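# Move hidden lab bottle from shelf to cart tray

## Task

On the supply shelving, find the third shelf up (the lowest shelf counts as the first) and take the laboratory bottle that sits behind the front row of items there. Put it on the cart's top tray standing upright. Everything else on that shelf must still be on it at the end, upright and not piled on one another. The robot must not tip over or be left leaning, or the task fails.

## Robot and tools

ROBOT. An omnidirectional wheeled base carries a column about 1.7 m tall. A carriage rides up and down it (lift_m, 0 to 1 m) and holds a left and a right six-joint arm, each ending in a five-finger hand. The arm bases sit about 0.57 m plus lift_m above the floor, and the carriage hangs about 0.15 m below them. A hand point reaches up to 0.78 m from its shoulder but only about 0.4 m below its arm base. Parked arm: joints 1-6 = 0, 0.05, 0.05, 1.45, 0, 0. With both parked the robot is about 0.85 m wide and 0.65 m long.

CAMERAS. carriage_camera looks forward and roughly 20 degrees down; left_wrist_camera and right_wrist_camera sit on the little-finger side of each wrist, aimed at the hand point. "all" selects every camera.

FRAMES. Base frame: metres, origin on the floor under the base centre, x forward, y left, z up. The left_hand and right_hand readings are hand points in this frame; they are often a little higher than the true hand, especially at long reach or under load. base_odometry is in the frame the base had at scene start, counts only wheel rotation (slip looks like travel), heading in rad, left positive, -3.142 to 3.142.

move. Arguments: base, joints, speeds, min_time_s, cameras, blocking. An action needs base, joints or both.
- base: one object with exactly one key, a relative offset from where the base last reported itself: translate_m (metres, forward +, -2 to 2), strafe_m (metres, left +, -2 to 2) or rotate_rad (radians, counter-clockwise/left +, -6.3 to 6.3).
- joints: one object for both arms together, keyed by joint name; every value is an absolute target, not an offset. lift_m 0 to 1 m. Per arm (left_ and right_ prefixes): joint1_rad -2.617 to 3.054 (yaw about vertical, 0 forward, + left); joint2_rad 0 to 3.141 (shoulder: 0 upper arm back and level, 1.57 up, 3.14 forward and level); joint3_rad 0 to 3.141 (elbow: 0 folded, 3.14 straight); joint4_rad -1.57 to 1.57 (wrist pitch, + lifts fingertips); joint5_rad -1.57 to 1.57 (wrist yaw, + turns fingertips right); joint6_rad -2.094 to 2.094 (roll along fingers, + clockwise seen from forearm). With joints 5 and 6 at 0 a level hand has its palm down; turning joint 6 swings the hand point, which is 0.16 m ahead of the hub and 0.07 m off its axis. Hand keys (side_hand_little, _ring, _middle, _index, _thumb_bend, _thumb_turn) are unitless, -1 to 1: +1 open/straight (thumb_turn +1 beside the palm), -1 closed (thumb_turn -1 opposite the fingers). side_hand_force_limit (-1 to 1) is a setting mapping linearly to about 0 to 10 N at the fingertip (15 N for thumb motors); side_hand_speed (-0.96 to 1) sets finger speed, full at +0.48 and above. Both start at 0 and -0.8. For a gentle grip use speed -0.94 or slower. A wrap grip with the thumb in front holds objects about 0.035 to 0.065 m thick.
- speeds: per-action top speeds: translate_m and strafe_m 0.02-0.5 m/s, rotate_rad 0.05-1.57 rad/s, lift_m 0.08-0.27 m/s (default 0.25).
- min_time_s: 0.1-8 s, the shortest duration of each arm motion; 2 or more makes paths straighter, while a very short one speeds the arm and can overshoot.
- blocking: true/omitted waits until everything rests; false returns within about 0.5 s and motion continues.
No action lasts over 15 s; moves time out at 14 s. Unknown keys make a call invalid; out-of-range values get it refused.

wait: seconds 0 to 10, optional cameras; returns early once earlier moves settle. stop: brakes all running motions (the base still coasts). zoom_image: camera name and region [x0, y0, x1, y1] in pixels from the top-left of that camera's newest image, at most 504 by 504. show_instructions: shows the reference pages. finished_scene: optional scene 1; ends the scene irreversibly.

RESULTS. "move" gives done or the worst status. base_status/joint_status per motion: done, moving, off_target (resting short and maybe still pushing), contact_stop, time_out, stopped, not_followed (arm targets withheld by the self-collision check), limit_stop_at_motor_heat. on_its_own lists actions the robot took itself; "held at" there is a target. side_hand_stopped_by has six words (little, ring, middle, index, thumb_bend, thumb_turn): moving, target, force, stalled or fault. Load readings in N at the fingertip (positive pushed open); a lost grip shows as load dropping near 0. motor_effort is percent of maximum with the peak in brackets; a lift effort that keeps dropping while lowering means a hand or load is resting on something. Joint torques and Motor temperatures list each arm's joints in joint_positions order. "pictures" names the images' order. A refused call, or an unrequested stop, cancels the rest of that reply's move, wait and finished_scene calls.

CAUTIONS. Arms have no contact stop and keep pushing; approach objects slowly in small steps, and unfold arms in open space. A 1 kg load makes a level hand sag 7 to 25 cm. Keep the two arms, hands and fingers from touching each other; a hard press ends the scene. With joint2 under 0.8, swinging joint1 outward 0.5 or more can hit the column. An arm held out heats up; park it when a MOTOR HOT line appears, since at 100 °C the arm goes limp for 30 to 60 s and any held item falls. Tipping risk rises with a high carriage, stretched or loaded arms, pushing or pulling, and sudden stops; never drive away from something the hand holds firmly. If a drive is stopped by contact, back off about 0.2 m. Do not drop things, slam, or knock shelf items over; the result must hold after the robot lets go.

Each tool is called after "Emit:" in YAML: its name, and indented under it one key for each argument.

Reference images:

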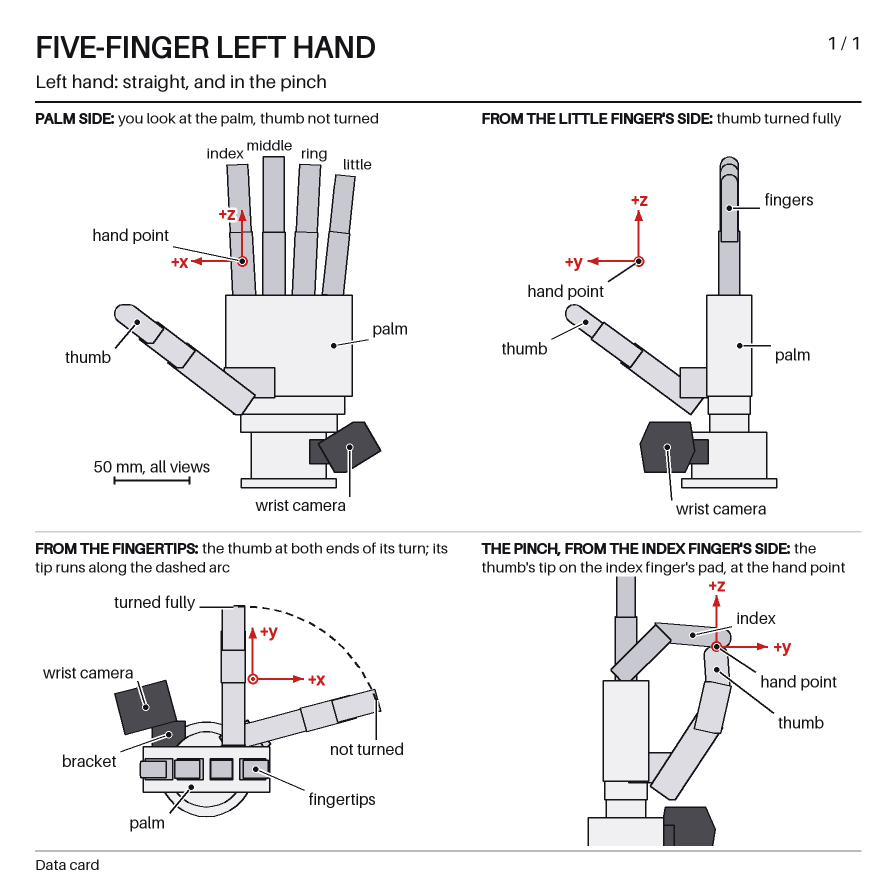

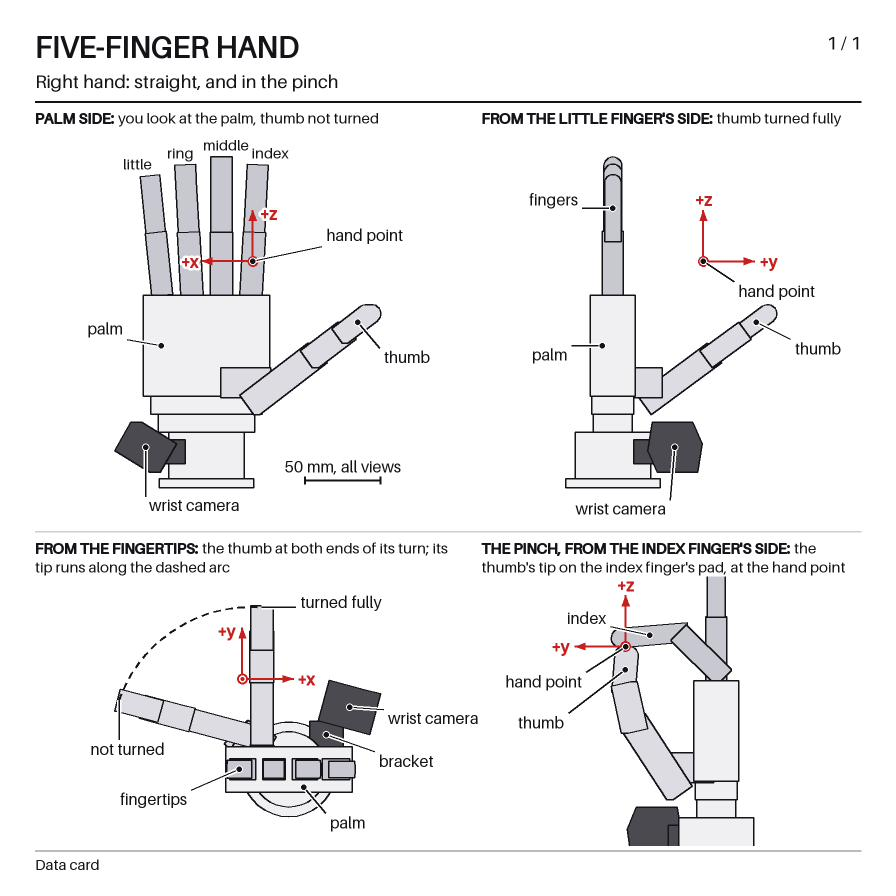

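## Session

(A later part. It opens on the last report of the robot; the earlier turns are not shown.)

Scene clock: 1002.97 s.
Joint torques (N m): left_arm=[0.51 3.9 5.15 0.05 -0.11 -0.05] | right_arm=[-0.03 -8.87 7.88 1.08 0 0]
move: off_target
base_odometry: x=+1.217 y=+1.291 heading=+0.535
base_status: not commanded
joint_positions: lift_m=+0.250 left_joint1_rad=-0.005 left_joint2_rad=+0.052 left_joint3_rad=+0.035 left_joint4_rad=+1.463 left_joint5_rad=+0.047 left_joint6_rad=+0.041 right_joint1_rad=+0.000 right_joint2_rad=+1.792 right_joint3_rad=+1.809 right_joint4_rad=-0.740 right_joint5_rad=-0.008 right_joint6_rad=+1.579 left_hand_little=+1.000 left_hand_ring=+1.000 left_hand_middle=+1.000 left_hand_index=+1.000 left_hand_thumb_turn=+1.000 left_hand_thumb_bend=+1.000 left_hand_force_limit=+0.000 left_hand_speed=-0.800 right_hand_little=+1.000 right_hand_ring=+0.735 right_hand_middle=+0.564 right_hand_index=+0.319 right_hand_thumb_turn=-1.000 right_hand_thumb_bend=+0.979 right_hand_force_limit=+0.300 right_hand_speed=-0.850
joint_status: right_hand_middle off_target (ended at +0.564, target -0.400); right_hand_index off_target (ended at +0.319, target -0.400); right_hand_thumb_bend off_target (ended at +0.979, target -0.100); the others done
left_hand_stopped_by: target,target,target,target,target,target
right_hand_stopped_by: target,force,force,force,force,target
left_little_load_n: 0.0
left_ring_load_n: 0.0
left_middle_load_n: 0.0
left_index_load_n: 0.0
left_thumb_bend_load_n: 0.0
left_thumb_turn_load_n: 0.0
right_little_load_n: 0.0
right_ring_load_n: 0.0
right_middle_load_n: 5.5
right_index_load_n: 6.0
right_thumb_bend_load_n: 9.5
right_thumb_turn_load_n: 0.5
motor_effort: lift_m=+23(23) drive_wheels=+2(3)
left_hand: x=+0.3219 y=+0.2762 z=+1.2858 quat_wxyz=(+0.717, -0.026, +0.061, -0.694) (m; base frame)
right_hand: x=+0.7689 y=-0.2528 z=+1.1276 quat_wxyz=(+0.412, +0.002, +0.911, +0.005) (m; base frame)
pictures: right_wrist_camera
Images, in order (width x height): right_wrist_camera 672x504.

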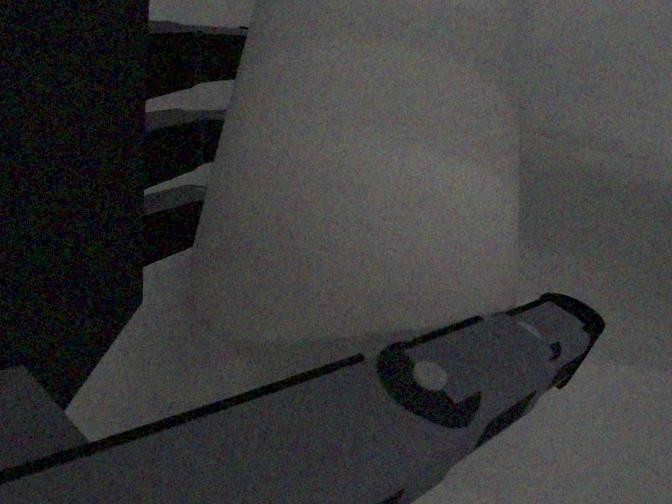

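Emit:
move:
  joints: {"lift_m": 0.285}
  speeds: {"lift_m": 0.08}
  cameras: ["right_wrist_camera", "carriage_camera"]

Emit:
zoom_image:
  camera: "carriage_camera"
  region: [380, 130, 580, 330]

Scene clock: 1007.63 s.
Joint torques (N m): left_arm=[0.51 3.9 5.18 0.05 -0.1 -0.05] | right_arm=[-0.05 -8.84 7.8 1.47 -0.04 0.05]
move: done
base_odometry: x=+1.217 y=+1.291 heading=+0.535
base_status: not commanded
joint_positions: lift_m=+0.285 left_joint1_rad=-0.005 left_joint2_rad=+0.052 left_joint3_rad=+0.035 left_joint4_rad=+1.463 left_joint5_rad=+0.047 left_joint6_rad=+0.041 right_joint1_rad=+0.000 right_joint2_rad=+1.792 right_joint3_rad=+1.809 right_joint4_rad=-0.786 right_joint5_rad=-0.003 right_joint6_rad=+1.573 left_hand_little=+1.000 left_hand_ring=+1.000 left_hand_middle=+1.000 left_hand_index=+1.000 left_hand_thumb_turn=+1.000 left_hand_thumb_bend=+1.000 left_hand_force_limit=+0.000 left_hand_speed=-0.800 right_hand_little=+1.000 right_hand_ring=+0.735 right_hand_middle=+0.564 right_hand_index=+0.319 right_hand_thumb_turn=-1.000 right_hand_thumb_bend=+0.977 right_hand_force_limit=+0.300 right_hand_speed=-0.850
joint_status: all done
left_hand_stopped_by: target,target,target,target,target,target
right_hand_stopped_by: target,force,force,force,force,target
left_little_load_n: 0.0
left_ring_load_n: 0.0
left_middle_load_n: 0.0
left_index_load_n: 0.0
left_thumb_bend_load_n: 0.0
left_thumb_turn_load_n: 0.0
right_little_load_n: 0.0
right_ring_load_n: 0.0
right_middle_load_n: 0.0
right_index_load_n: 0.0
right_thumb_bend_load_n: 0.0
right_thumb_turn_load_n: 0.0
motor_effort: lift_m=+30(36) drive_wheels=+2(3)
left_hand: x=+0.3219 y=+0.2762 z=+1.3202 quat_wxyz=(+0.717, -0.026, +0.061, -0.694) (m; base frame)
right_hand: x=+0.7616 y=-0.2535 z=+1.1515 quat_wxyz=(+0.390, +0.000, +0.921, +0.002) (m; base frame)
pictures: carriage_camera, right_wrist_camera
Images, in order (width x height): carriage_camera 672x504, right_wrist_camera 672x504.

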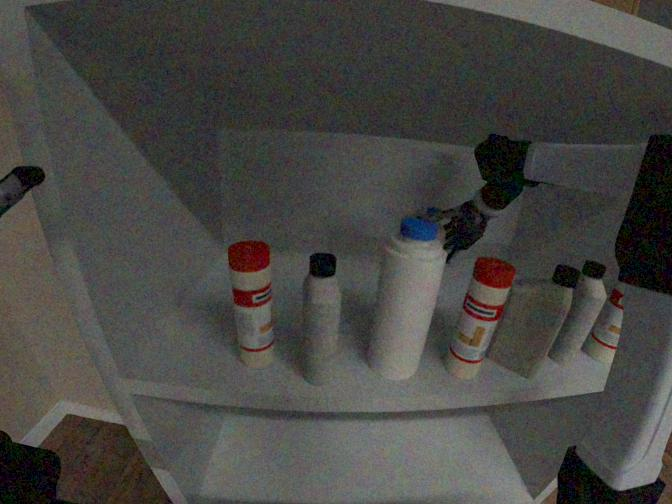

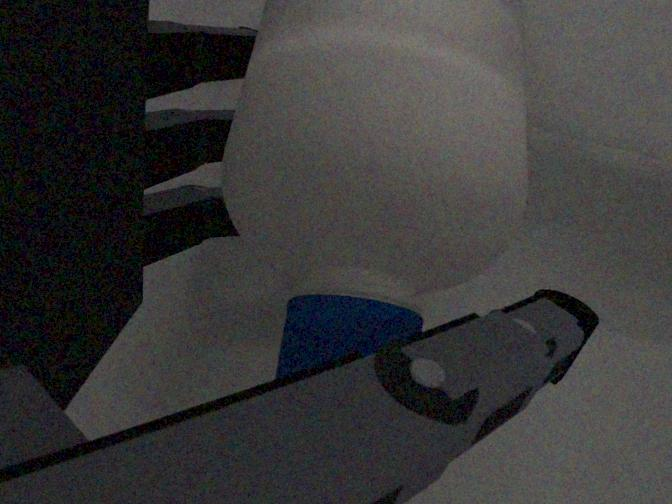

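Scaled by 2.520.

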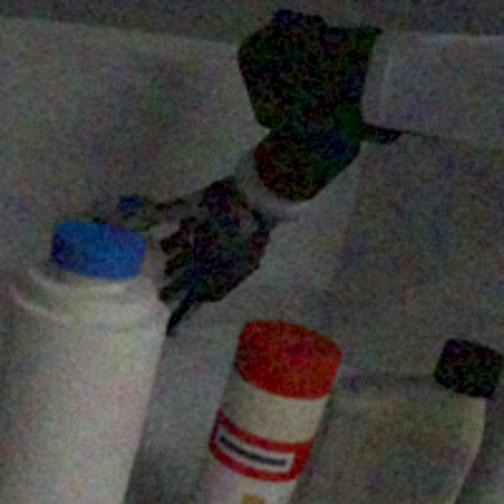

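Emit:
move:
  joints: {"lift_m": 0.262}
  speeds: {"lift_m": 0.08}

Emit:
move:
  base: {"translate_m": -0.04}
  speeds: {"translate_m": 0.03}
  cameras: ["right_wrist_camera", "carriage_camera"]

Scene clock: 1066.47 s.
Joint torques (N m): left_arm=[0.5 3.92 5.16 0.05 -0.11 -0.05] | right_arm=[-0.05 -8.88 7.82 1.37 -0.04 0.04]
move: done
base_odometry: x=+1.217 y=+1.291 heading=+0.535
base_status: not commanded
joint_positions: lift_m=+0.262 left_joint1_rad=-0.005 left_joint2_rad=+0.052 left_joint3_rad=+0.035 left_joint4_rad=+1.463 left_joint5_rad=+0.047 left_joint6_rad=+0.041 right_joint1_rad=+0.000 right_joint2_rad=+1.792 right_joint3_rad=+1.809 right_joint4_rad=-0.776 right_joint5_rad=-0.004 right_joint6_rad=+1.574 left_hand_little=+1.000 left_hand_ring=+1.000 left_hand_middle=+1.000 left_hand_index=+1.000 left_hand_thumb_turn=+1.000 left_hand_thumb_bend=+1.000 left_hand_force_limit=+0.000 left_hand_speed=-0.800 right_hand_little=+1.000 right_hand_ring=+0.735 right_hand_middle=+0.564 right_hand_index=+0.319 right_hand_thumb_turn=-1.000 right_hand_thumb_bend=+0.977 right_hand_force_limit=+0.300 right_hand_speed=-0.850
joint_status: all done
left_hand_stopped_by: target,target,target,target,target,target
right_hand_stopped_by: target,force,force,force,force,target
left_little_load_n: 0.0
left_ring_load_n: 0.0
left_middle_load_n: 0.0
left_index_load_n: 0.0
left_thumb_bend_load_n: 0.0
left_thumb_turn_load_n: 0.0
right_little_load_n: 0.0
right_ring_load_n: 0.5
right_middle_load_n: 1.0
right_index_load_n: 0.5
right_thumb_bend_load_n: 1.5
right_thumb_turn_load_n: 1.0
motor_effort: lift_m=+23(24) drive_wheels=+2(3)
left_hand: x=+0.3219 y=+0.2762 z=+1.2977 quat_wxyz=(+0.717, -0.026, +0.061, -0.694) (m; base frame)
right_hand: x=+0.7633 y=-0.2534 z=+1.1313 quat_wxyz=(+0.395, +0.001, +0.919, +0.002) (m; base frame)
pictures: none

Scene clock: 1068.23 s.
Joint torques (N m): left_arm=[0.51 3.93 5.12 0.03 -0.11 -0.05] | right_arm=[-0.13 -8.88 7.83 1.38 -0.05 0.04]
move: done
base_odometry: x=+1.183 y=+1.271 heading=+0.535
base_status: done
joint_positions: lift_m=+0.262 left_joint1_rad=-0.005 left_joint2_rad=+0.052 left_joint3_rad=+0.035 left_joint4_rad=+1.463 left_joint5_rad=+0.047 left_joint6_rad=+0.041 right_joint1_rad=+0.000 right_joint2_rad=+1.792 right_joint3_rad=+1.809 right_joint4_rad=-0.774 right_joint5_rad=-0.004 right_joint6_rad=+1.574 left_hand_little=+1.000 left_hand_ring=+1.000 left_hand_middle=+1.000 left_hand_index=+1.000 left_hand_thumb_turn=+1.000 left_hand_thumb_bend=+1.000 left_hand_force_limit=+0.000 left_hand_speed=-0.800 right_hand_little=+1.000 right_hand_ring=+0.735 right_hand_middle=+0.564 right_hand_index=+0.319 right_hand_thumb_turn=-1.000 right_hand_thumb_bend=+0.977 right_hand_force_limit=+0.300 right_hand_speed=-0.850
joint_status: not commanded
left_hand_stopped_by: target,target,target,target,target,target
right_hand_stopped_by: target,force,force,force,force,target
left_little_load_n: 0.0
left_ring_load_n: 0.0
left_middle_load_n: 0.0
left_index_load_n: 0.0
left_thumb_bend_load_n: 0.0
left_thumb_turn_load_n: 0.0
right_little_load_n: 0.0
right_ring_load_n: 0.0
right_middle_load_n: 0.5
right_index_load_n: 0.5
right_thumb_bend_load_n: 1.5
right_thumb_turn_load_n: 0.0
motor_effort: lift_m=+23(24) drive_wheels=+4(15)
left_hand: x=+0.3219 y=+0.2762 z=+1.2977 quat_wxyz=(+0.717, -0.026, +0.061, -0.694) (m; base frame)
right_hand: x=+0.7635 y=-0.2534 z=+1.1317 quat_wxyz=(+0.396, +0.001, +0.918, +0.002) (m; base frame)
pictures: carriage_camera, right_wrist_camera
Images, in order (width x height): carriage_camera 672x504, right_wrist_camera 672x504.

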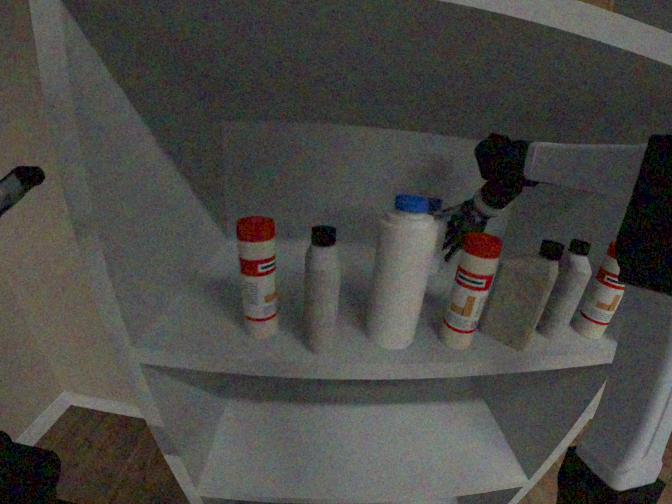

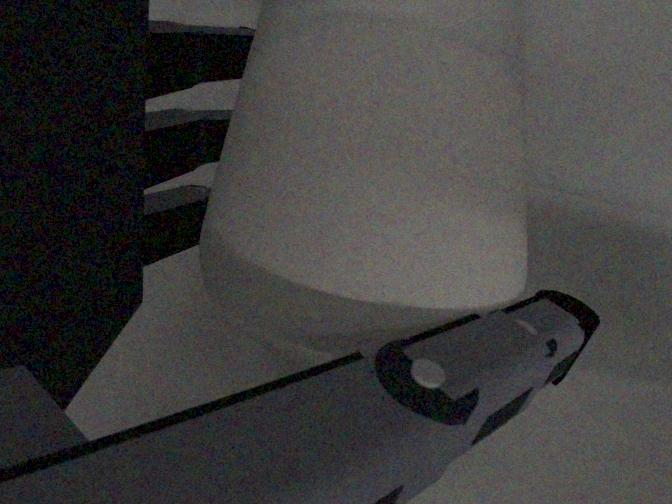

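Emit:
zoom_image:
  camera: "carriage_camera"
  region: [80, 180, 380, 400]

Scaled by 1.680.

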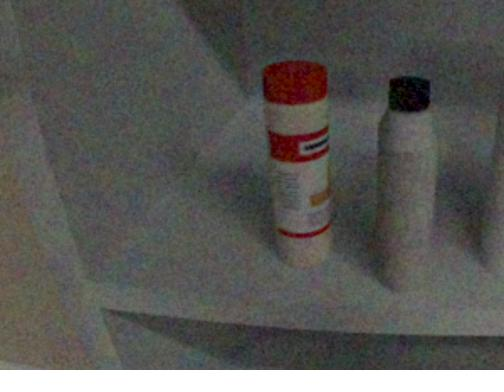

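Emit:
move:
  base: {"strafe_m": 0.17}
  speeds: {"strafe_m": 0.06}
  cameras: ["right_wrist_camera", "carriage_camera"]

Scene clock: 1101.60 s.
Joint torques (N m): left_arm=[0.51 3.9 5.15 0.05 -0.1 -0.05] | right_arm=[0.12 -8.85 7.84 1.37 -0.07 0.04]
move: done
base_odometry: x=+1.097 y=+1.417 heading=+0.534
base_status: done
joint_positions: lift_m=+0.262 left_joint1_rad=-0.005 left_joint2_rad=+0.052 left_joint3_rad=+0.035 left_joint4_rad=+1.463 left_joint5_rad=+0.047 left_joint6_rad=+0.041 right_joint1_rad=-0.002 right_joint2_rad=+1.792 right_joint3_rad=+1.809 right_joint4_rad=-0.774 right_joint5_rad=+0.000 right_joint6_rad=+1.574 left_hand_little=+1.000 left_hand_ring=+1.000 left_hand_middle=+1.000 left_hand_index=+1.000 left_hand_thumb_turn=+1.000 left_hand_thumb_bend=+1.000 left_hand_force_limit=+0.000 left_hand_speed=-0.800 right_hand_little=+1.000 right_hand_ring=+0.735 right_hand_middle=+0.564 right_hand_index=+0.319 right_hand_thumb_turn=-1.000 right_hand_thumb_bend=+0.977 right_hand_force_limit=+0.300 right_hand_speed=-0.850
joint_status: not commanded
left_hand_stopped_by: target,target,target,target,target,target
right_hand_stopped_by: target,force,force,force,force,target
left_little_load_n: 0.0
left_ring_load_n: 0.0
left_middle_load_n: 0.0
left_index_load_n: 0.0
left_thumb_bend_load_n: 0.0
left_thumb_turn_load_n: 0.0
right_little_load_n: 0.0
right_ring_load_n: 0.0
right_middle_load_n: 0.5
right_index_load_n: 1.0
right_thumb_bend_load_n: 1.5
right_thumb_turn_load_n: 0.0
motor_effort: lift_m=+23(24) drive_wheels=-1(14)
left_hand: x=+0.3219 y=+0.2762 z=+1.2977 quat_wxyz=(+0.717, -0.026, +0.061, -0.694) (m; base frame)
right_hand: x=+0.7638 y=-0.2548 z=+1.1315 quat_wxyz=(+0.396, +0.002, +0.918, +0.000) (m; base frame)
pictures: carriage_camera, right_wrist_camera
Images, in order (width x height): carriage_camera 672x504, right_wrist_camera 672x504.

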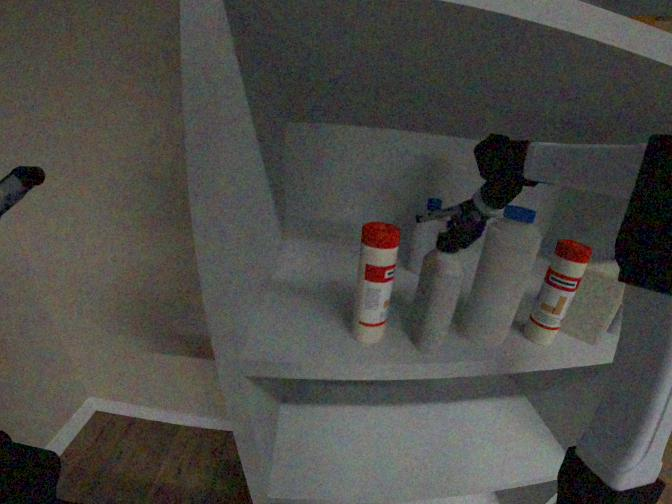

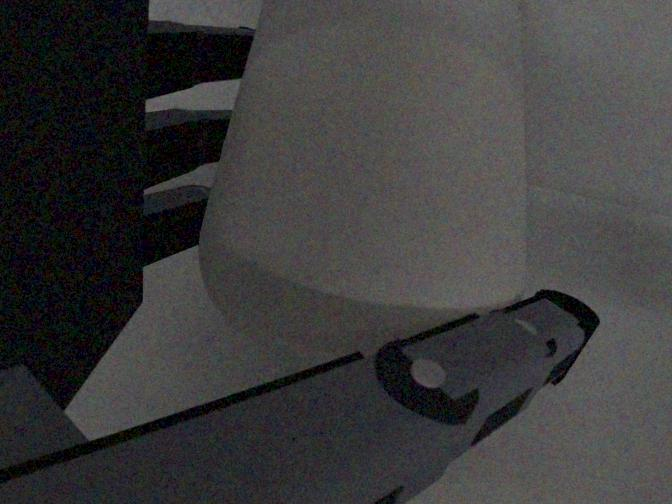

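Emit:
move:
  base: {"strafe_m": 0.16}
  speeds: {"strafe_m": 0.08}
  cameras: ["right_wrist_camera", "carriage_camera"]

Scene clock: 1111.43 s.
Joint torques (N m): left_arm=[0.51 3.9 5.15 0.05 -0.11 -0.05] | right_arm=[0.2 -8.87 7.84 1.37 -0.11 0.04]
move: done
base_odometry: x=+1.016 y=+1.555 heading=+0.534
base_status: done
joint_positions: lift_m=+0.262 left_joint1_rad=-0.005 left_joint2_rad=+0.052 left_joint3_rad=+0.035 left_joint4_rad=+1.463 left_joint5_rad=+0.047 left_joint6_rad=+0.041 right_joint1_rad=-0.003 right_joint2_rad=+1.792 right_joint3_rad=+1.809 right_joint4_rad=-0.774 right_joint5_rad=+0.004 right_joint6_rad=+1.574 left_hand_little=+1.000 left_hand_ring=+1.000 left_hand_middle=+1.000 left_hand_index=+1.000 left_hand_thumb_turn=+1.000 left_hand_thumb_bend=+1.000 left_hand_force_limit=+0.000 left_hand_speed=-0.800 right_hand_little=+1.000 right_hand_ring=+0.735 right_hand_middle=+0.564 right_hand_index=+0.319 right_hand_thumb_turn=-1.000 right_hand_thumb_bend=+0.977 right_hand_force_limit=+0.300 right_hand_speed=-0.850
joint_status: not commanded
left_hand_stopped_by: target,target,target,target,target,target
right_hand_stopped_by: target,force,force,force,force,target
left_little_load_n: 0.0
left_ring_load_n: 0.0
left_middle_load_n: 0.0
left_index_load_n: 0.0
left_thumb_bend_load_n: 0.0
left_thumb_turn_load_n: 0.0
right_little_load_n: 0.0
right_ring_load_n: 0.0
right_middle_load_n: 0.5
right_index_load_n: 0.5
right_thumb_bend_load_n: 1.0
right_thumb_turn_load_n: 0.0
motor_effort: lift_m=+23(24) drive_wheels=-2(14)
left_hand: x=+0.3219 y=+0.2762 z=+1.2977 quat_wxyz=(+0.717, -0.026, +0.061, -0.694) (m; base frame)
right_hand: x=+0.7640 y=-0.2561 z=+1.1314 quat_wxyz=(+0.396, +0.003, +0.918, -0.002) (m; base frame)
pictures: carriage_camera, right_wrist_camera
Images, in order (width x height): carriage_camera 672x504, right_wrist_camera 672x504.

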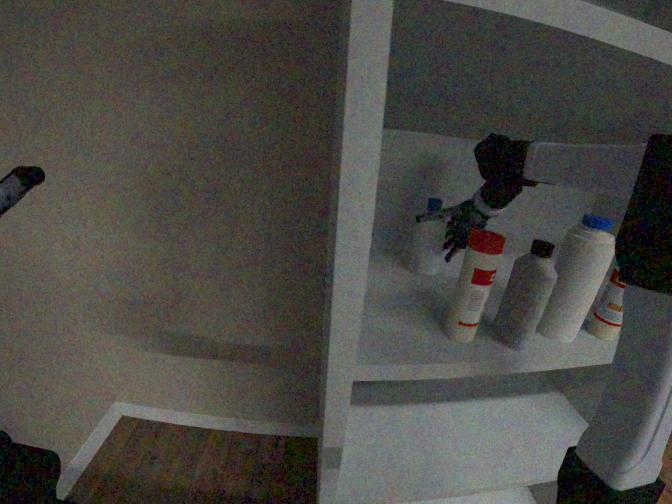

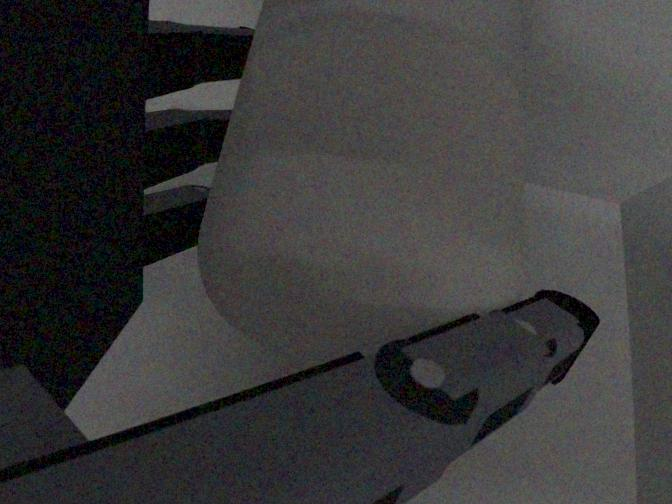

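Emit:
move:
  base: {"strafe_m": 0.12}
  speeds: {"strafe_m": 0.08}
  cameras: ["right_wrist_camera", "carriage_camera"]

Emit:
zoom_image:
  camera: "carriage_camera"
  region: [380, 180, 640, 390]

Scene clock: 1122.50 s.
Joint torques (N m): left_arm=[0.51 3.89 5.15 0.05 -0.11 -0.05] | right_arm=[0.31 -8.85 7.84 1.37 -0.12 0.05]
move: done
base_odometry: x=+0.955 y=+1.659 heading=+0.534
base_status: done
joint_positions: lift_m=+0.262 left_joint1_rad=-0.005 left_joint2_rad=+0.052 left_joint3_rad=+0.035 left_joint4_rad=+1.463 left_joint5_rad=+0.047 left_joint6_rad=+0.041 right_joint1_rad=-0.004 right_joint2_rad=+1.792 right_joint3_rad=+1.809 right_joint4_rad=-0.774 right_joint5_rad=+0.005 right_joint6_rad=+1.574 left_hand_little=+1.000 left_hand_ring=+1.000 left_hand_middle=+1.000 left_hand_index=+1.000 left_hand_thumb_turn=+1.000 left_hand_thumb_bend=+1.000 left_hand_force_limit=+0.000 left_hand_speed=-0.800 right_hand_little=+1.000 right_hand_ring=+0.735 right_hand_middle=+0.564 right_hand_index=+0.319 right_hand_thumb_turn=-1.000 right_hand_thumb_bend=+0.977 right_hand_force_limit=+0.300 right_hand_speed=-0.850
joint_status: not commanded
left_hand_stopped_by: target,target,target,target,target,target
right_hand_stopped_by: target,force,force,force,force,target
left_little_load_n: 0.0
left_ring_load_n: 0.0
left_middle_load_n: 0.0
left_index_load_n: 0.0
left_thumb_bend_load_n: 0.0
left_thumb_turn_load_n: 0.0
right_little_load_n: 0.0
right_ring_load_n: 0.0
right_middle_load_n: 0.5
right_index_load_n: 0.5
right_thumb_bend_load_n: 1.0
right_thumb_turn_load_n: 0.0
motor_effort: lift_m=+23(24) drive_wheels=-2(15)
left_hand: x=+0.3219 y=+0.2762 z=+1.2977 quat_wxyz=(+0.717, -0.026, +0.061, -0.694) (m; base frame)
right_hand: x=+0.7641 y=-0.2571 z=+1.1313 quat_wxyz=(+0.396, +0.004, +0.918, -0.003) (m; base frame)
pictures: carriage_camera, right_wrist_camera
Images, in order (width x height): carriage_camera 672x504, right_wrist_camera 672x504.

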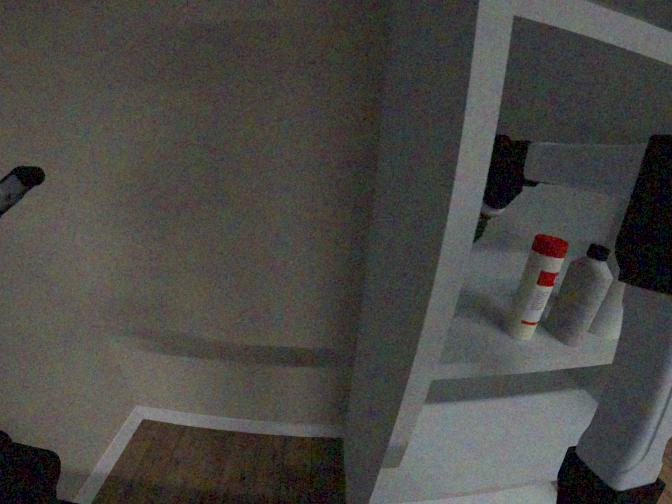

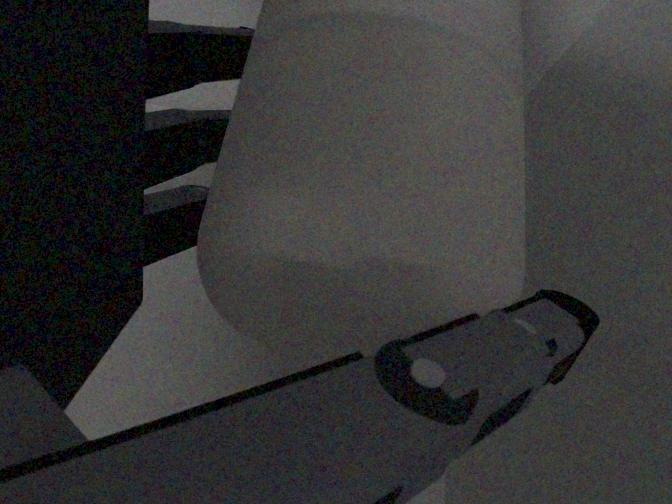

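Scaled by 1.938.

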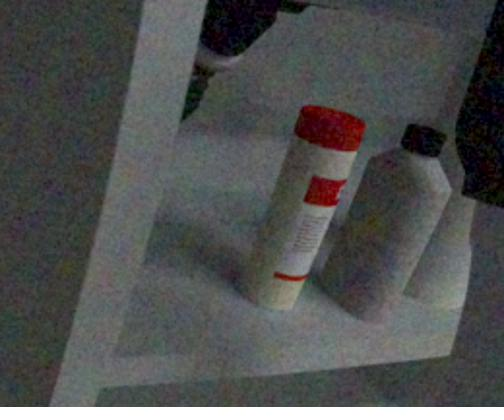

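Emit:
move:
  base: {"strafe_m": 0.05}
  speeds: {"strafe_m": 0.05}
  cameras: ["right_wrist_camera", "carriage_camera"]

Emit:
zoom_image:
  camera: "carriage_camera"
  region: [400, 120, 660, 390]

Scene clock: 1148.67 s.
Joint torques (N m): left_arm=[0.51 3.9 5.15 0.05 -0.11 -0.05] | right_arm=[1.62 -8.84 7.83 1.38 -0.31 0.04]
move: done
base_odometry: x=+0.929 y=+1.702 heading=+0.534
base_status: done
joint_positions: lift_m=+0.262 left_joint1_rad=-0.005 left_joint2_rad=+0.052 left_joint3_rad=+0.035 left_joint4_rad=+1.463 left_joint5_rad=+0.047 left_joint6_rad=+0.041 right_joint1_rad=-0.018 right_joint2_rad=+1.792 right_joint3_rad=+1.809 right_joint4_rad=-0.775 right_joint5_rad=+0.024 right_joint6_rad=+1.574 left_hand_little=+1.000 left_hand_ring=+1.000 left_hand_middle=+1.000 left_hand_index=+1.000 left_hand_thumb_turn=+1.000 left_hand_thumb_bend=+1.000 left_hand_force_limit=+0.000 left_hand_speed=-0.800 right_hand_little=+1.000 right_hand_ring=+0.735 right_hand_middle=+0.564 right_hand_index=+0.319 right_hand_thumb_turn=-1.000 right_hand_thumb_bend=+0.977 right_hand_force_limit=+0.300 right_hand_speed=-0.850
joint_status: not commanded
left_hand_stopped_by: target,target,target,target,target,target
right_hand_stopped_by: target,force,force,force,force,target
left_little_load_n: 0.0
left_ring_load_n: 0.0
left_middle_load_n: 0.0
left_index_load_n: 0.0
left_thumb_bend_load_n: 0.0
left_thumb_turn_load_n: 0.0
right_little_load_n: 0.0
right_ring_load_n: 0.0
right_middle_load_n: 0.0
right_index_load_n: 0.5
right_thumb_bend_load_n: 0.0
right_thumb_turn_load_n: -1.5
motor_effort: lift_m=+23(24) drive_wheels=+2(15)
left_hand: x=+0.3219 y=+0.2762 z=+1.2977 quat_wxyz=(+0.717, -0.026, +0.061, -0.694) (m; base frame)
right_hand: x=+0.7654 y=-0.2681 z=+1.1304 quat_wxyz=(+0.395, +0.014, +0.918, -0.014) (m; base frame)
pictures: carriage_camera, right_wrist_camera
Images, in order (width x height): carriage_camera 672x504, right_wrist_camera 672x504.

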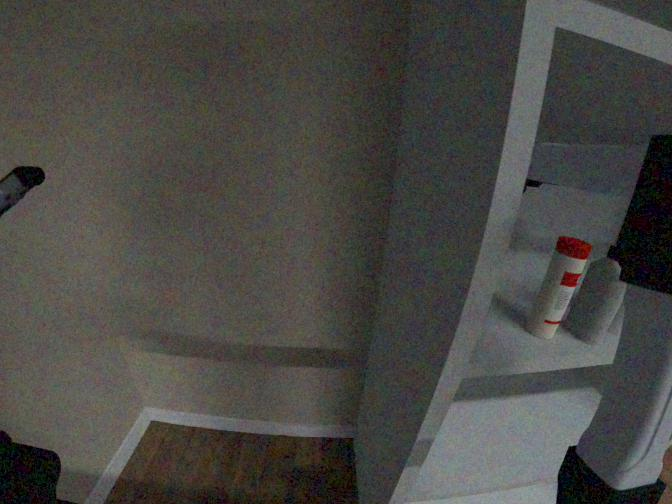

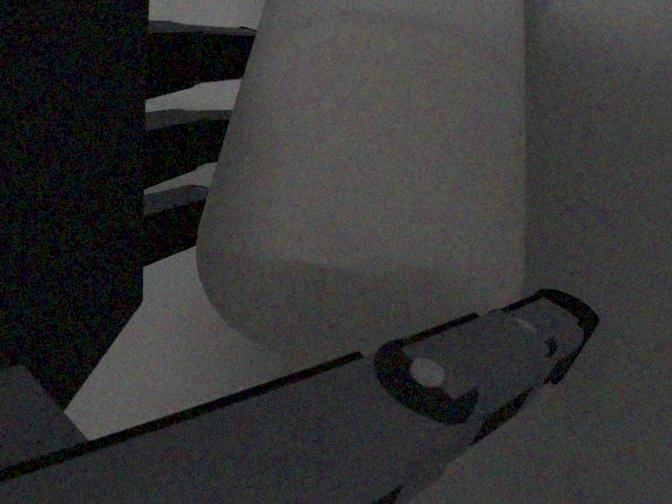

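Scaled by 1.867.

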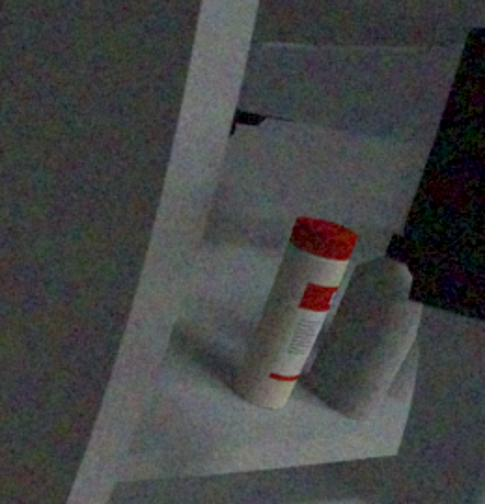

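Emit:
move:
  base: {"strafe_m": -0.016}
  speeds: {"strafe_m": 0.04}

Emit:
move:
  base: {"translate_m": -0.08}
  speeds: {"translate_m": 0.05}
  cameras: ["right_wrist_camera", "carriage_camera"]

Emit:
zoom_image:
  camera: "carriage_camera"
  region: [400, 120, 660, 390]

Scene clock: 1158.13 s.
Joint torques (N m): left_arm=[0.51 3.9 5.15 0.05 -0.11 -0.05] | right_arm=[0.2 -8.84 7.83 1.35 -0.17 0.04]
move: done
base_odometry: x=+0.938 y=+1.688 heading=+0.534
base_status: done
joint_positions: lift_m=+0.262 left_joint1_rad=-0.005 left_joint2_rad=+0.052 left_joint3_rad=+0.035 left_joint4_rad=+1.463 left_joint5_rad=+0.047 left_joint6_rad=+0.041 right_joint1_rad=-0.003 right_joint2_rad=+1.792 right_joint3_rad=+1.809 right_joint4_rad=-0.773 right_joint5_rad=+0.009 right_joint6_rad=+1.574 left_hand_little=+1.000 left_hand_ring=+1.000 left_hand_middle=+1.000 left_hand_index=+1.000 left_hand_thumb_turn=+1.000 left_hand_thumb_bend=+1.000 left_hand_force_limit=+0.000 left_hand_speed=-0.800 right_hand_little=+1.000 right_hand_ring=+0.735 right_hand_middle=+0.564 right_hand_index=+0.319 right_hand_thumb_turn=-1.000 right_hand_thumb_bend=+0.977 right_hand_force_limit=+0.300 right_hand_speed=-0.850
joint_status: not commanded
left_hand_stopped_by: target,target,target,target,target,target
right_hand_stopped_by: target,force,force,force,force,target
left_little_load_n: 0.0
left_ring_load_n: 0.0
left_middle_load_n: 0.0
left_index_load_n: 0.0
left_thumb_bend_load_n: 0.0
left_thumb_turn_load_n: 0.0
right_little_load_n: 0.0
right_ring_load_n: 0.0
right_middle_load_n: 0.5
right_index_load_n: 1.0
right_thumb_bend_load_n: 1.0
right_thumb_turn_load_n: 0.0
motor_effort: lift_m=+23(24) drive_wheels=+1(12)
left_hand: x=+0.3219 y=+0.2762 z=+1.2977 quat_wxyz=(+0.717, -0.026, +0.061, -0.694) (m; base frame)
right_hand: x=+0.7644 y=-0.2572 z=+1.1314 quat_wxyz=(+0.396, +0.005, +0.918, -0.004) (m; base frame)
pictures: none

Scene clock: 1160.23 s.
Joint torques (N m): left_arm=[0.51 3.89 5.15 0.05 -0.1 -0.05] | right_arm=[0.23 -8.84 7.83 1.38 -0.16 0.04]
move: done
base_odometry: x=+0.869 y=+1.647 heading=+0.534
base_status: done
joint_positions: lift_m=+0.262 left_joint1_rad=-0.005 left_joint2_rad=+0.052 left_joint3_rad=+0.035 left_joint4_rad=+1.463 left_joint5_rad=+0.047 left_joint6_rad=+0.041 right_joint1_rad=-0.003 right_joint2_rad=+1.792 right_joint3_rad=+1.809 right_joint4_rad=-0.775 right_joint5_rad=+0.009 right_joint6_rad=+1.574 left_hand_little=+1.000 left_hand_ring=+1.000 left_hand_middle=+1.000 left_hand_index=+1.000 left_hand_thumb_turn=+1.000 left_hand_thumb_bend=+1.000 left_hand_force_limit=+0.000 left_hand_speed=-0.800 right_hand_little=+1.000 right_hand_ring=+0.735 right_hand_middle=+0.564 right_hand_index=+0.319 right_hand_thumb_turn=-1.000 right_hand_thumb_bend=+0.977 right_hand_force_limit=+0.300 right_hand_speed=-0.850
joint_status: not commanded
left_hand_stopped_by: target,target,target,target,target,target
right_hand_stopped_by: target,force,force,force,force,target
left_little_load_n: 0.0
left_ring_load_n: 0.0
left_middle_load_n: 0.0
left_index_load_n: 0.0
left_thumb_bend_load_n: 0.0
left_thumb_turn_load_n: 0.0
right_little_load_n: 0.0
right_ring_load_n: 0.0
right_middle_load_n: 0.5
right_index_load_n: 0.5
right_thumb_bend_load_n: 1.5
right_thumb_turn_load_n: 0.0
motor_effort: lift_m=+23(24) drive_wheels=-1(9)
left_hand: x=+0.3218 y=+0.2762 z=+1.2978 quat_wxyz=(+0.717, -0.026, +0.061, -0.694) (m; base frame)
right_hand: x=+0.7641 y=-0.2572 z=+1.1310 quat_wxyz=(+0.396, +0.005, +0.918, -0.004) (m; base frame)
pictures: carriage_camera, right_wrist_camera
Images, in order (width x height): carriage_camera 672x504, right_wrist_camera 672x504.

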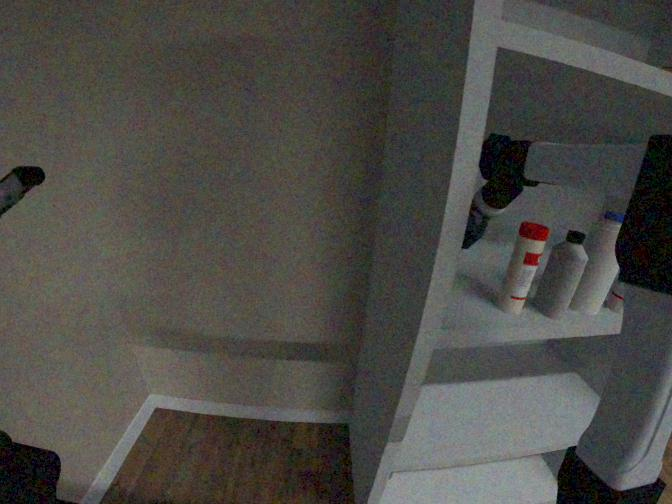

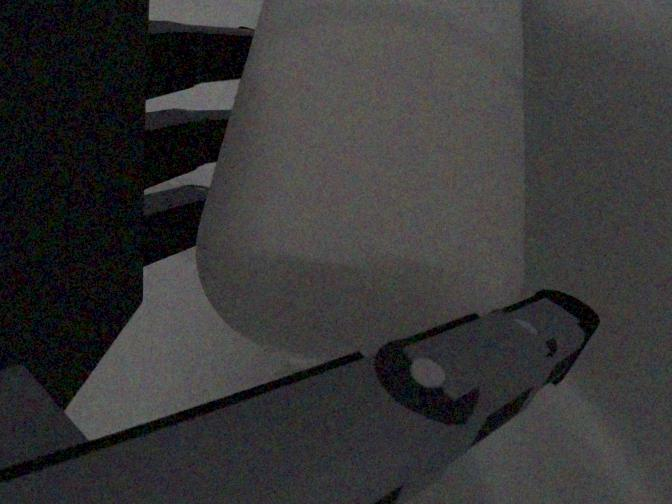

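Scaled by 1.867.

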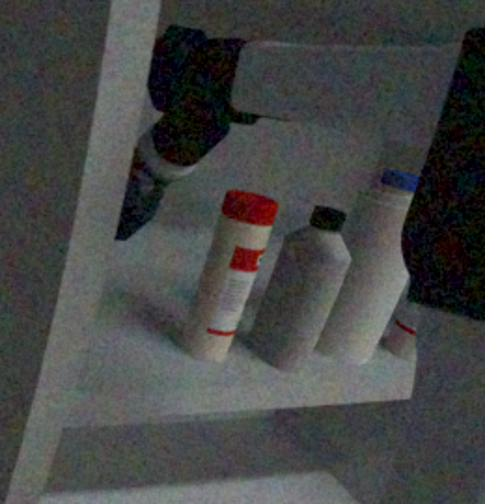

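Emit:
move:
  base: {"strafe_m": 0.01}
  speeds: {"strafe_m": 0.04}

Emit:
move:
  base: {"translate_m": -0.06}
  speeds: {"translate_m": 0.04}
  cameras: ["right_wrist_camera", "carriage_camera"]

Emit:
zoom_image:
  camera: "carriage_camera"
  region: [400, 120, 660, 390]

Scene clock: 1181.43 s.
Joint torques (N m): left_arm=[0.51 3.9 5.15 0.05 -0.1 -0.05] | right_arm=[0.77 -8.84 7.84 1.37 -0.18 0.04]
move: done
base_odometry: x=+0.863 y=+1.656 heading=+0.534
base_status: done
joint_positions: lift_m=+0.262 left_joint1_rad=-0.005 left_joint2_rad=+0.052 left_joint3_rad=+0.035 left_joint4_rad=+1.463 left_joint5_rad=+0.047 left_joint6_rad=+0.041 right_joint1_rad=-0.009 right_joint2_rad=+1.792 right_joint3_rad=+1.809 right_joint4_rad=-0.775 right_joint5_rad=+0.014 right_joint6_rad=+1.575 left_hand_little=+1.000 left_hand_ring=+1.000 left_hand_middle=+1.000 left_hand_index=+1.000 left_hand_thumb_turn=+1.000 left_hand_thumb_bend=+1.000 left_hand_force_limit=+0.000 left_hand_speed=-0.800 right_hand_little=+1.000 right_hand_ring=+0.735 right_hand_middle=+0.564 right_hand_index=+0.319 right_hand_thumb_turn=-1.000 right_hand_thumb_bend=+0.977 right_hand_force_limit=+0.300 right_hand_speed=-0.850
joint_status: not commanded
left_hand_stopped_by: target,target,target,target,target,target
right_hand_stopped_by: target,force,force,force,force,target
left_little_load_n: 0.0
left_ring_load_n: 0.0
left_middle_load_n: 0.0
left_index_load_n: 0.0
left_thumb_bend_load_n: 0.0
left_thumb_turn_load_n: 0.0
right_little_load_n: 0.0
right_ring_load_n: 0.0
right_middle_load_n: 0.0
right_index_load_n: 0.0
right_thumb_bend_load_n: 0.5
right_thumb_turn_load_n: -1.0
motor_effort: lift_m=+23(24) drive_wheels=+1(6)
left_hand: x=+0.3218 y=+0.2762 z=+1.2978 quat_wxyz=(+0.717, -0.026, +0.061, -0.694) (m; base frame)
right_hand: x=+0.7646 y=-0.2614 z=+1.1307 quat_wxyz=(+0.395, +0.009, +0.918, -0.007) (m; base frame)
pictures: none

Scene clock: 1183.40 s.
Joint torques (N m): left_arm=[0.5 3.9 5.12 0.02 -0.11 -0.05] | right_arm=[0.76 -8.88 7.83 1.37 -0.21 0.03]
move: done
base_odometry: x=+0.812 y=+1.626 heading=+0.534
base_status: done
joint_positions: lift_m=+0.262 left_joint1_rad=-0.005 left_joint2_rad=+0.052 left_joint3_rad=+0.035 left_joint4_rad=+1.463 left_joint5_rad=+0.047 left_joint6_rad=+0.041 right_joint1_rad=-0.009 right_joint2_rad=+1.792 right_joint3_rad=+1.809 right_joint4_rad=-0.773 right_joint5_rad=+0.016 right_joint6_rad=+1.575 left_hand_little=+1.000 left_hand_ring=+1.000 left_hand_middle=+1.000 left_hand_index=+1.000 left_hand_thumb_turn=+1.000 left_hand_thumb_bend=+1.000 left_hand_force_limit=+0.000 left_hand_speed=-0.800 right_hand_little=+1.000 right_hand_ring=+0.735 right_hand_middle=+0.564 right_hand_index=+0.319 right_hand_thumb_turn=-1.000 right_hand_thumb_bend=+0.977 right_hand_force_limit=+0.300 right_hand_speed=-0.850
joint_status: not commanded
left_hand_stopped_by: target,target,target,target,target,target
right_hand_stopped_by: target,force,force,force,force,target
left_little_load_n: 0.0
left_ring_load_n: 0.0
left_middle_load_n: 0.0
left_index_load_n: 0.0
left_thumb_bend_load_n: 0.0
left_thumb_turn_load_n: 0.0
right_little_load_n: 0.0
right_ring_load_n: 0.0
right_middle_load_n: 0.0
right_index_load_n: 0.5
right_thumb_bend_load_n: 0.5
right_thumb_turn_load_n: 0.0
motor_effort: lift_m=+23(24) drive_wheels=-1(13)
left_hand: x=+0.3219 y=+0.2762 z=+1.2977 quat_wxyz=(+0.717, -0.026, +0.061, -0.694) (m; base frame)
right_hand: x=+0.7650 y=-0.2619 z=+1.1311 quat_wxyz=(+0.396, +0.009, +0.918, -0.008) (m; base frame)
pictures: carriage_camera, right_wrist_camera
Images, in order (width x height): carriage_camera 672x504, right_wrist_camera 672x504.

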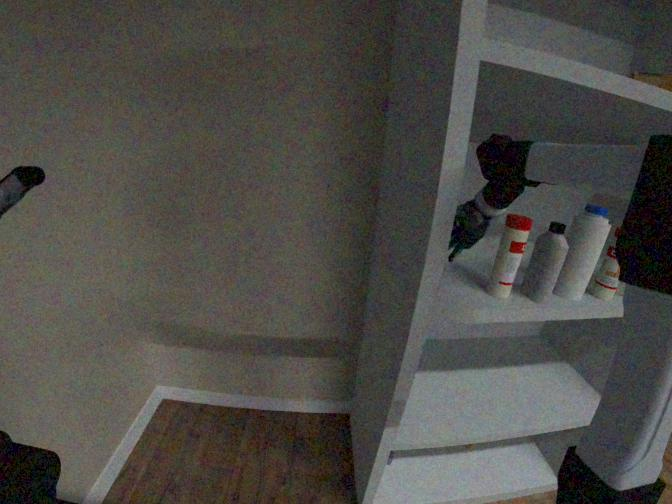

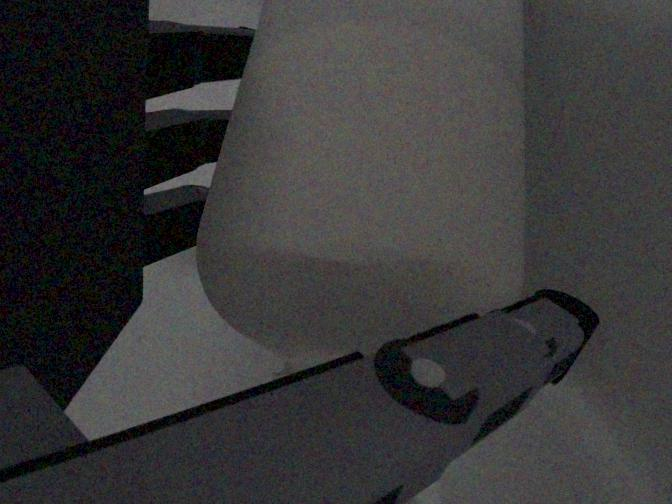

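Scaled by 1.867.

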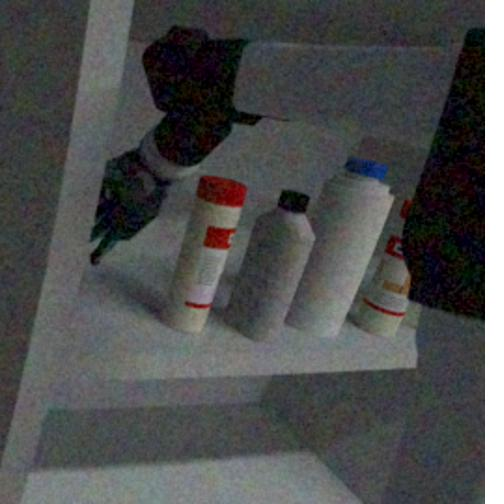

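Emit:
move:
  base: {"translate_m": -0.05}
  speeds: {"translate_m": 0.04}
  cameras: ["right_wrist_camera", "carriage_camera"]

Emit:
zoom_image:
  camera: "carriage_camera"
  region: [400, 120, 660, 390]

Scene clock: 1193.17 s.
Joint torques (N m): left_arm=[0.5 3.9 5.15 0.06 -0.11 -0.05] | right_arm=[0.75 -8.88 7.86 1.37 -0.23 0.02]
move: done
base_odometry: x=+0.769 y=+1.600 heading=+0.534
base_status: done
joint_positions: lift_m=+0.262 left_joint1_rad=-0.005 left_joint2_rad=+0.052 left_joint3_rad=+0.035 left_joint4_rad=+1.463 left_joint5_rad=+0.047 left_joint6_rad=+0.041 right_joint1_rad=-0.009 right_joint2_rad=+1.792 right_joint3_rad=+1.809 right_joint4_rad=-0.772 right_joint5_rad=+0.018 right_joint6_rad=+1.575 left_hand_little=+1.000 left_hand_ring=+1.000 left_hand_middle=+1.000 left_hand_index=+1.000 left_hand_thumb_turn=+1.000 left_hand_thumb_bend=+1.000 left_hand_force_limit=+0.000 left_hand_speed=-0.800 right_hand_little=+1.000 right_hand_ring=+0.735 right_hand_middle=+0.564 right_hand_index=+0.319 right_hand_thumb_turn=-1.000 right_hand_thumb_bend=+0.977 right_hand_force_limit=+0.300 right_hand_speed=-0.850
joint_status: not commanded
left_hand_stopped_by: target,target,target,target,target,target
right_hand_stopped_by: target,force,force,force,force,target
left_little_load_n: 0.0
left_ring_load_n: 0.0
left_middle_load_n: 0.0
left_index_load_n: -0.5
left_thumb_bend_load_n: 0.0
left_thumb_turn_load_n: 0.0
right_little_load_n: 0.0
right_ring_load_n: 0.0
right_middle_load_n: 0.0
right_index_load_n: 1.0
right_thumb_bend_load_n: -0.5
right_thumb_turn_load_n: 0.0
motor_effort: lift_m=+23(24) drive_wheels=-1(10)
left_hand: x=+0.3219 y=+0.2762 z=+1.2977 quat_wxyz=(+0.717, -0.026, +0.061, -0.694) (m; base frame)
right_hand: x=+0.7653 y=-0.2623 z=+1.1312 quat_wxyz=(+0.397, +0.010, +0.918, -0.009) (m; base frame)
pictures: carriage_camera, right_wrist_camera
Images, in order (width x height): carriage_camera 672x504, right_wrist_camera 672x504.

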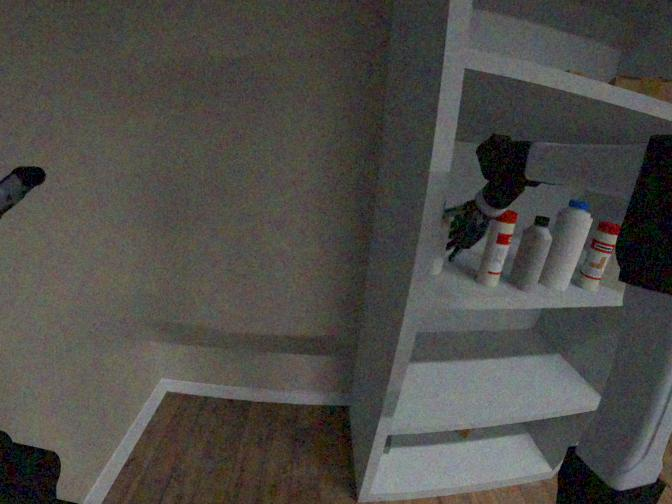

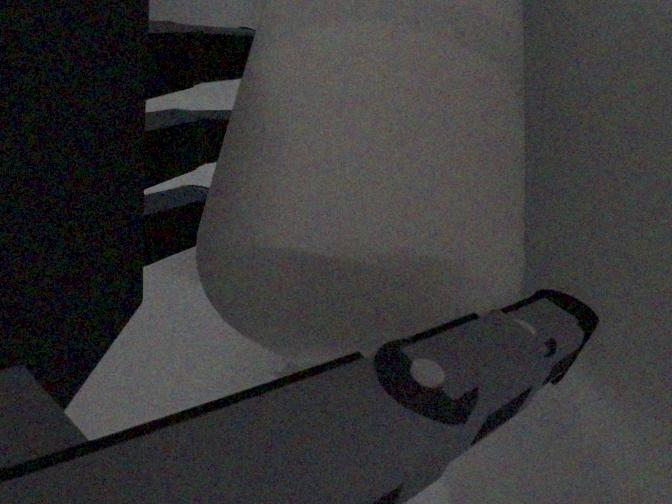

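Scaled by 1.867.

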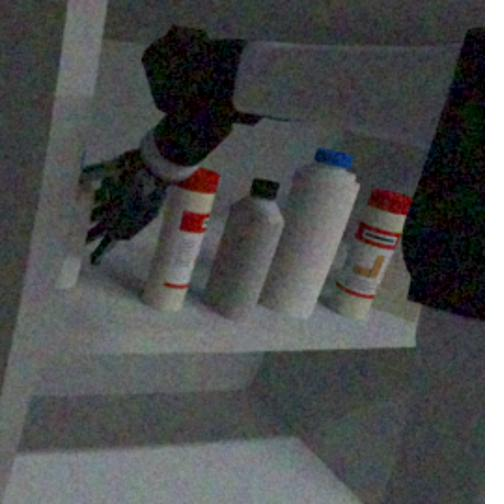

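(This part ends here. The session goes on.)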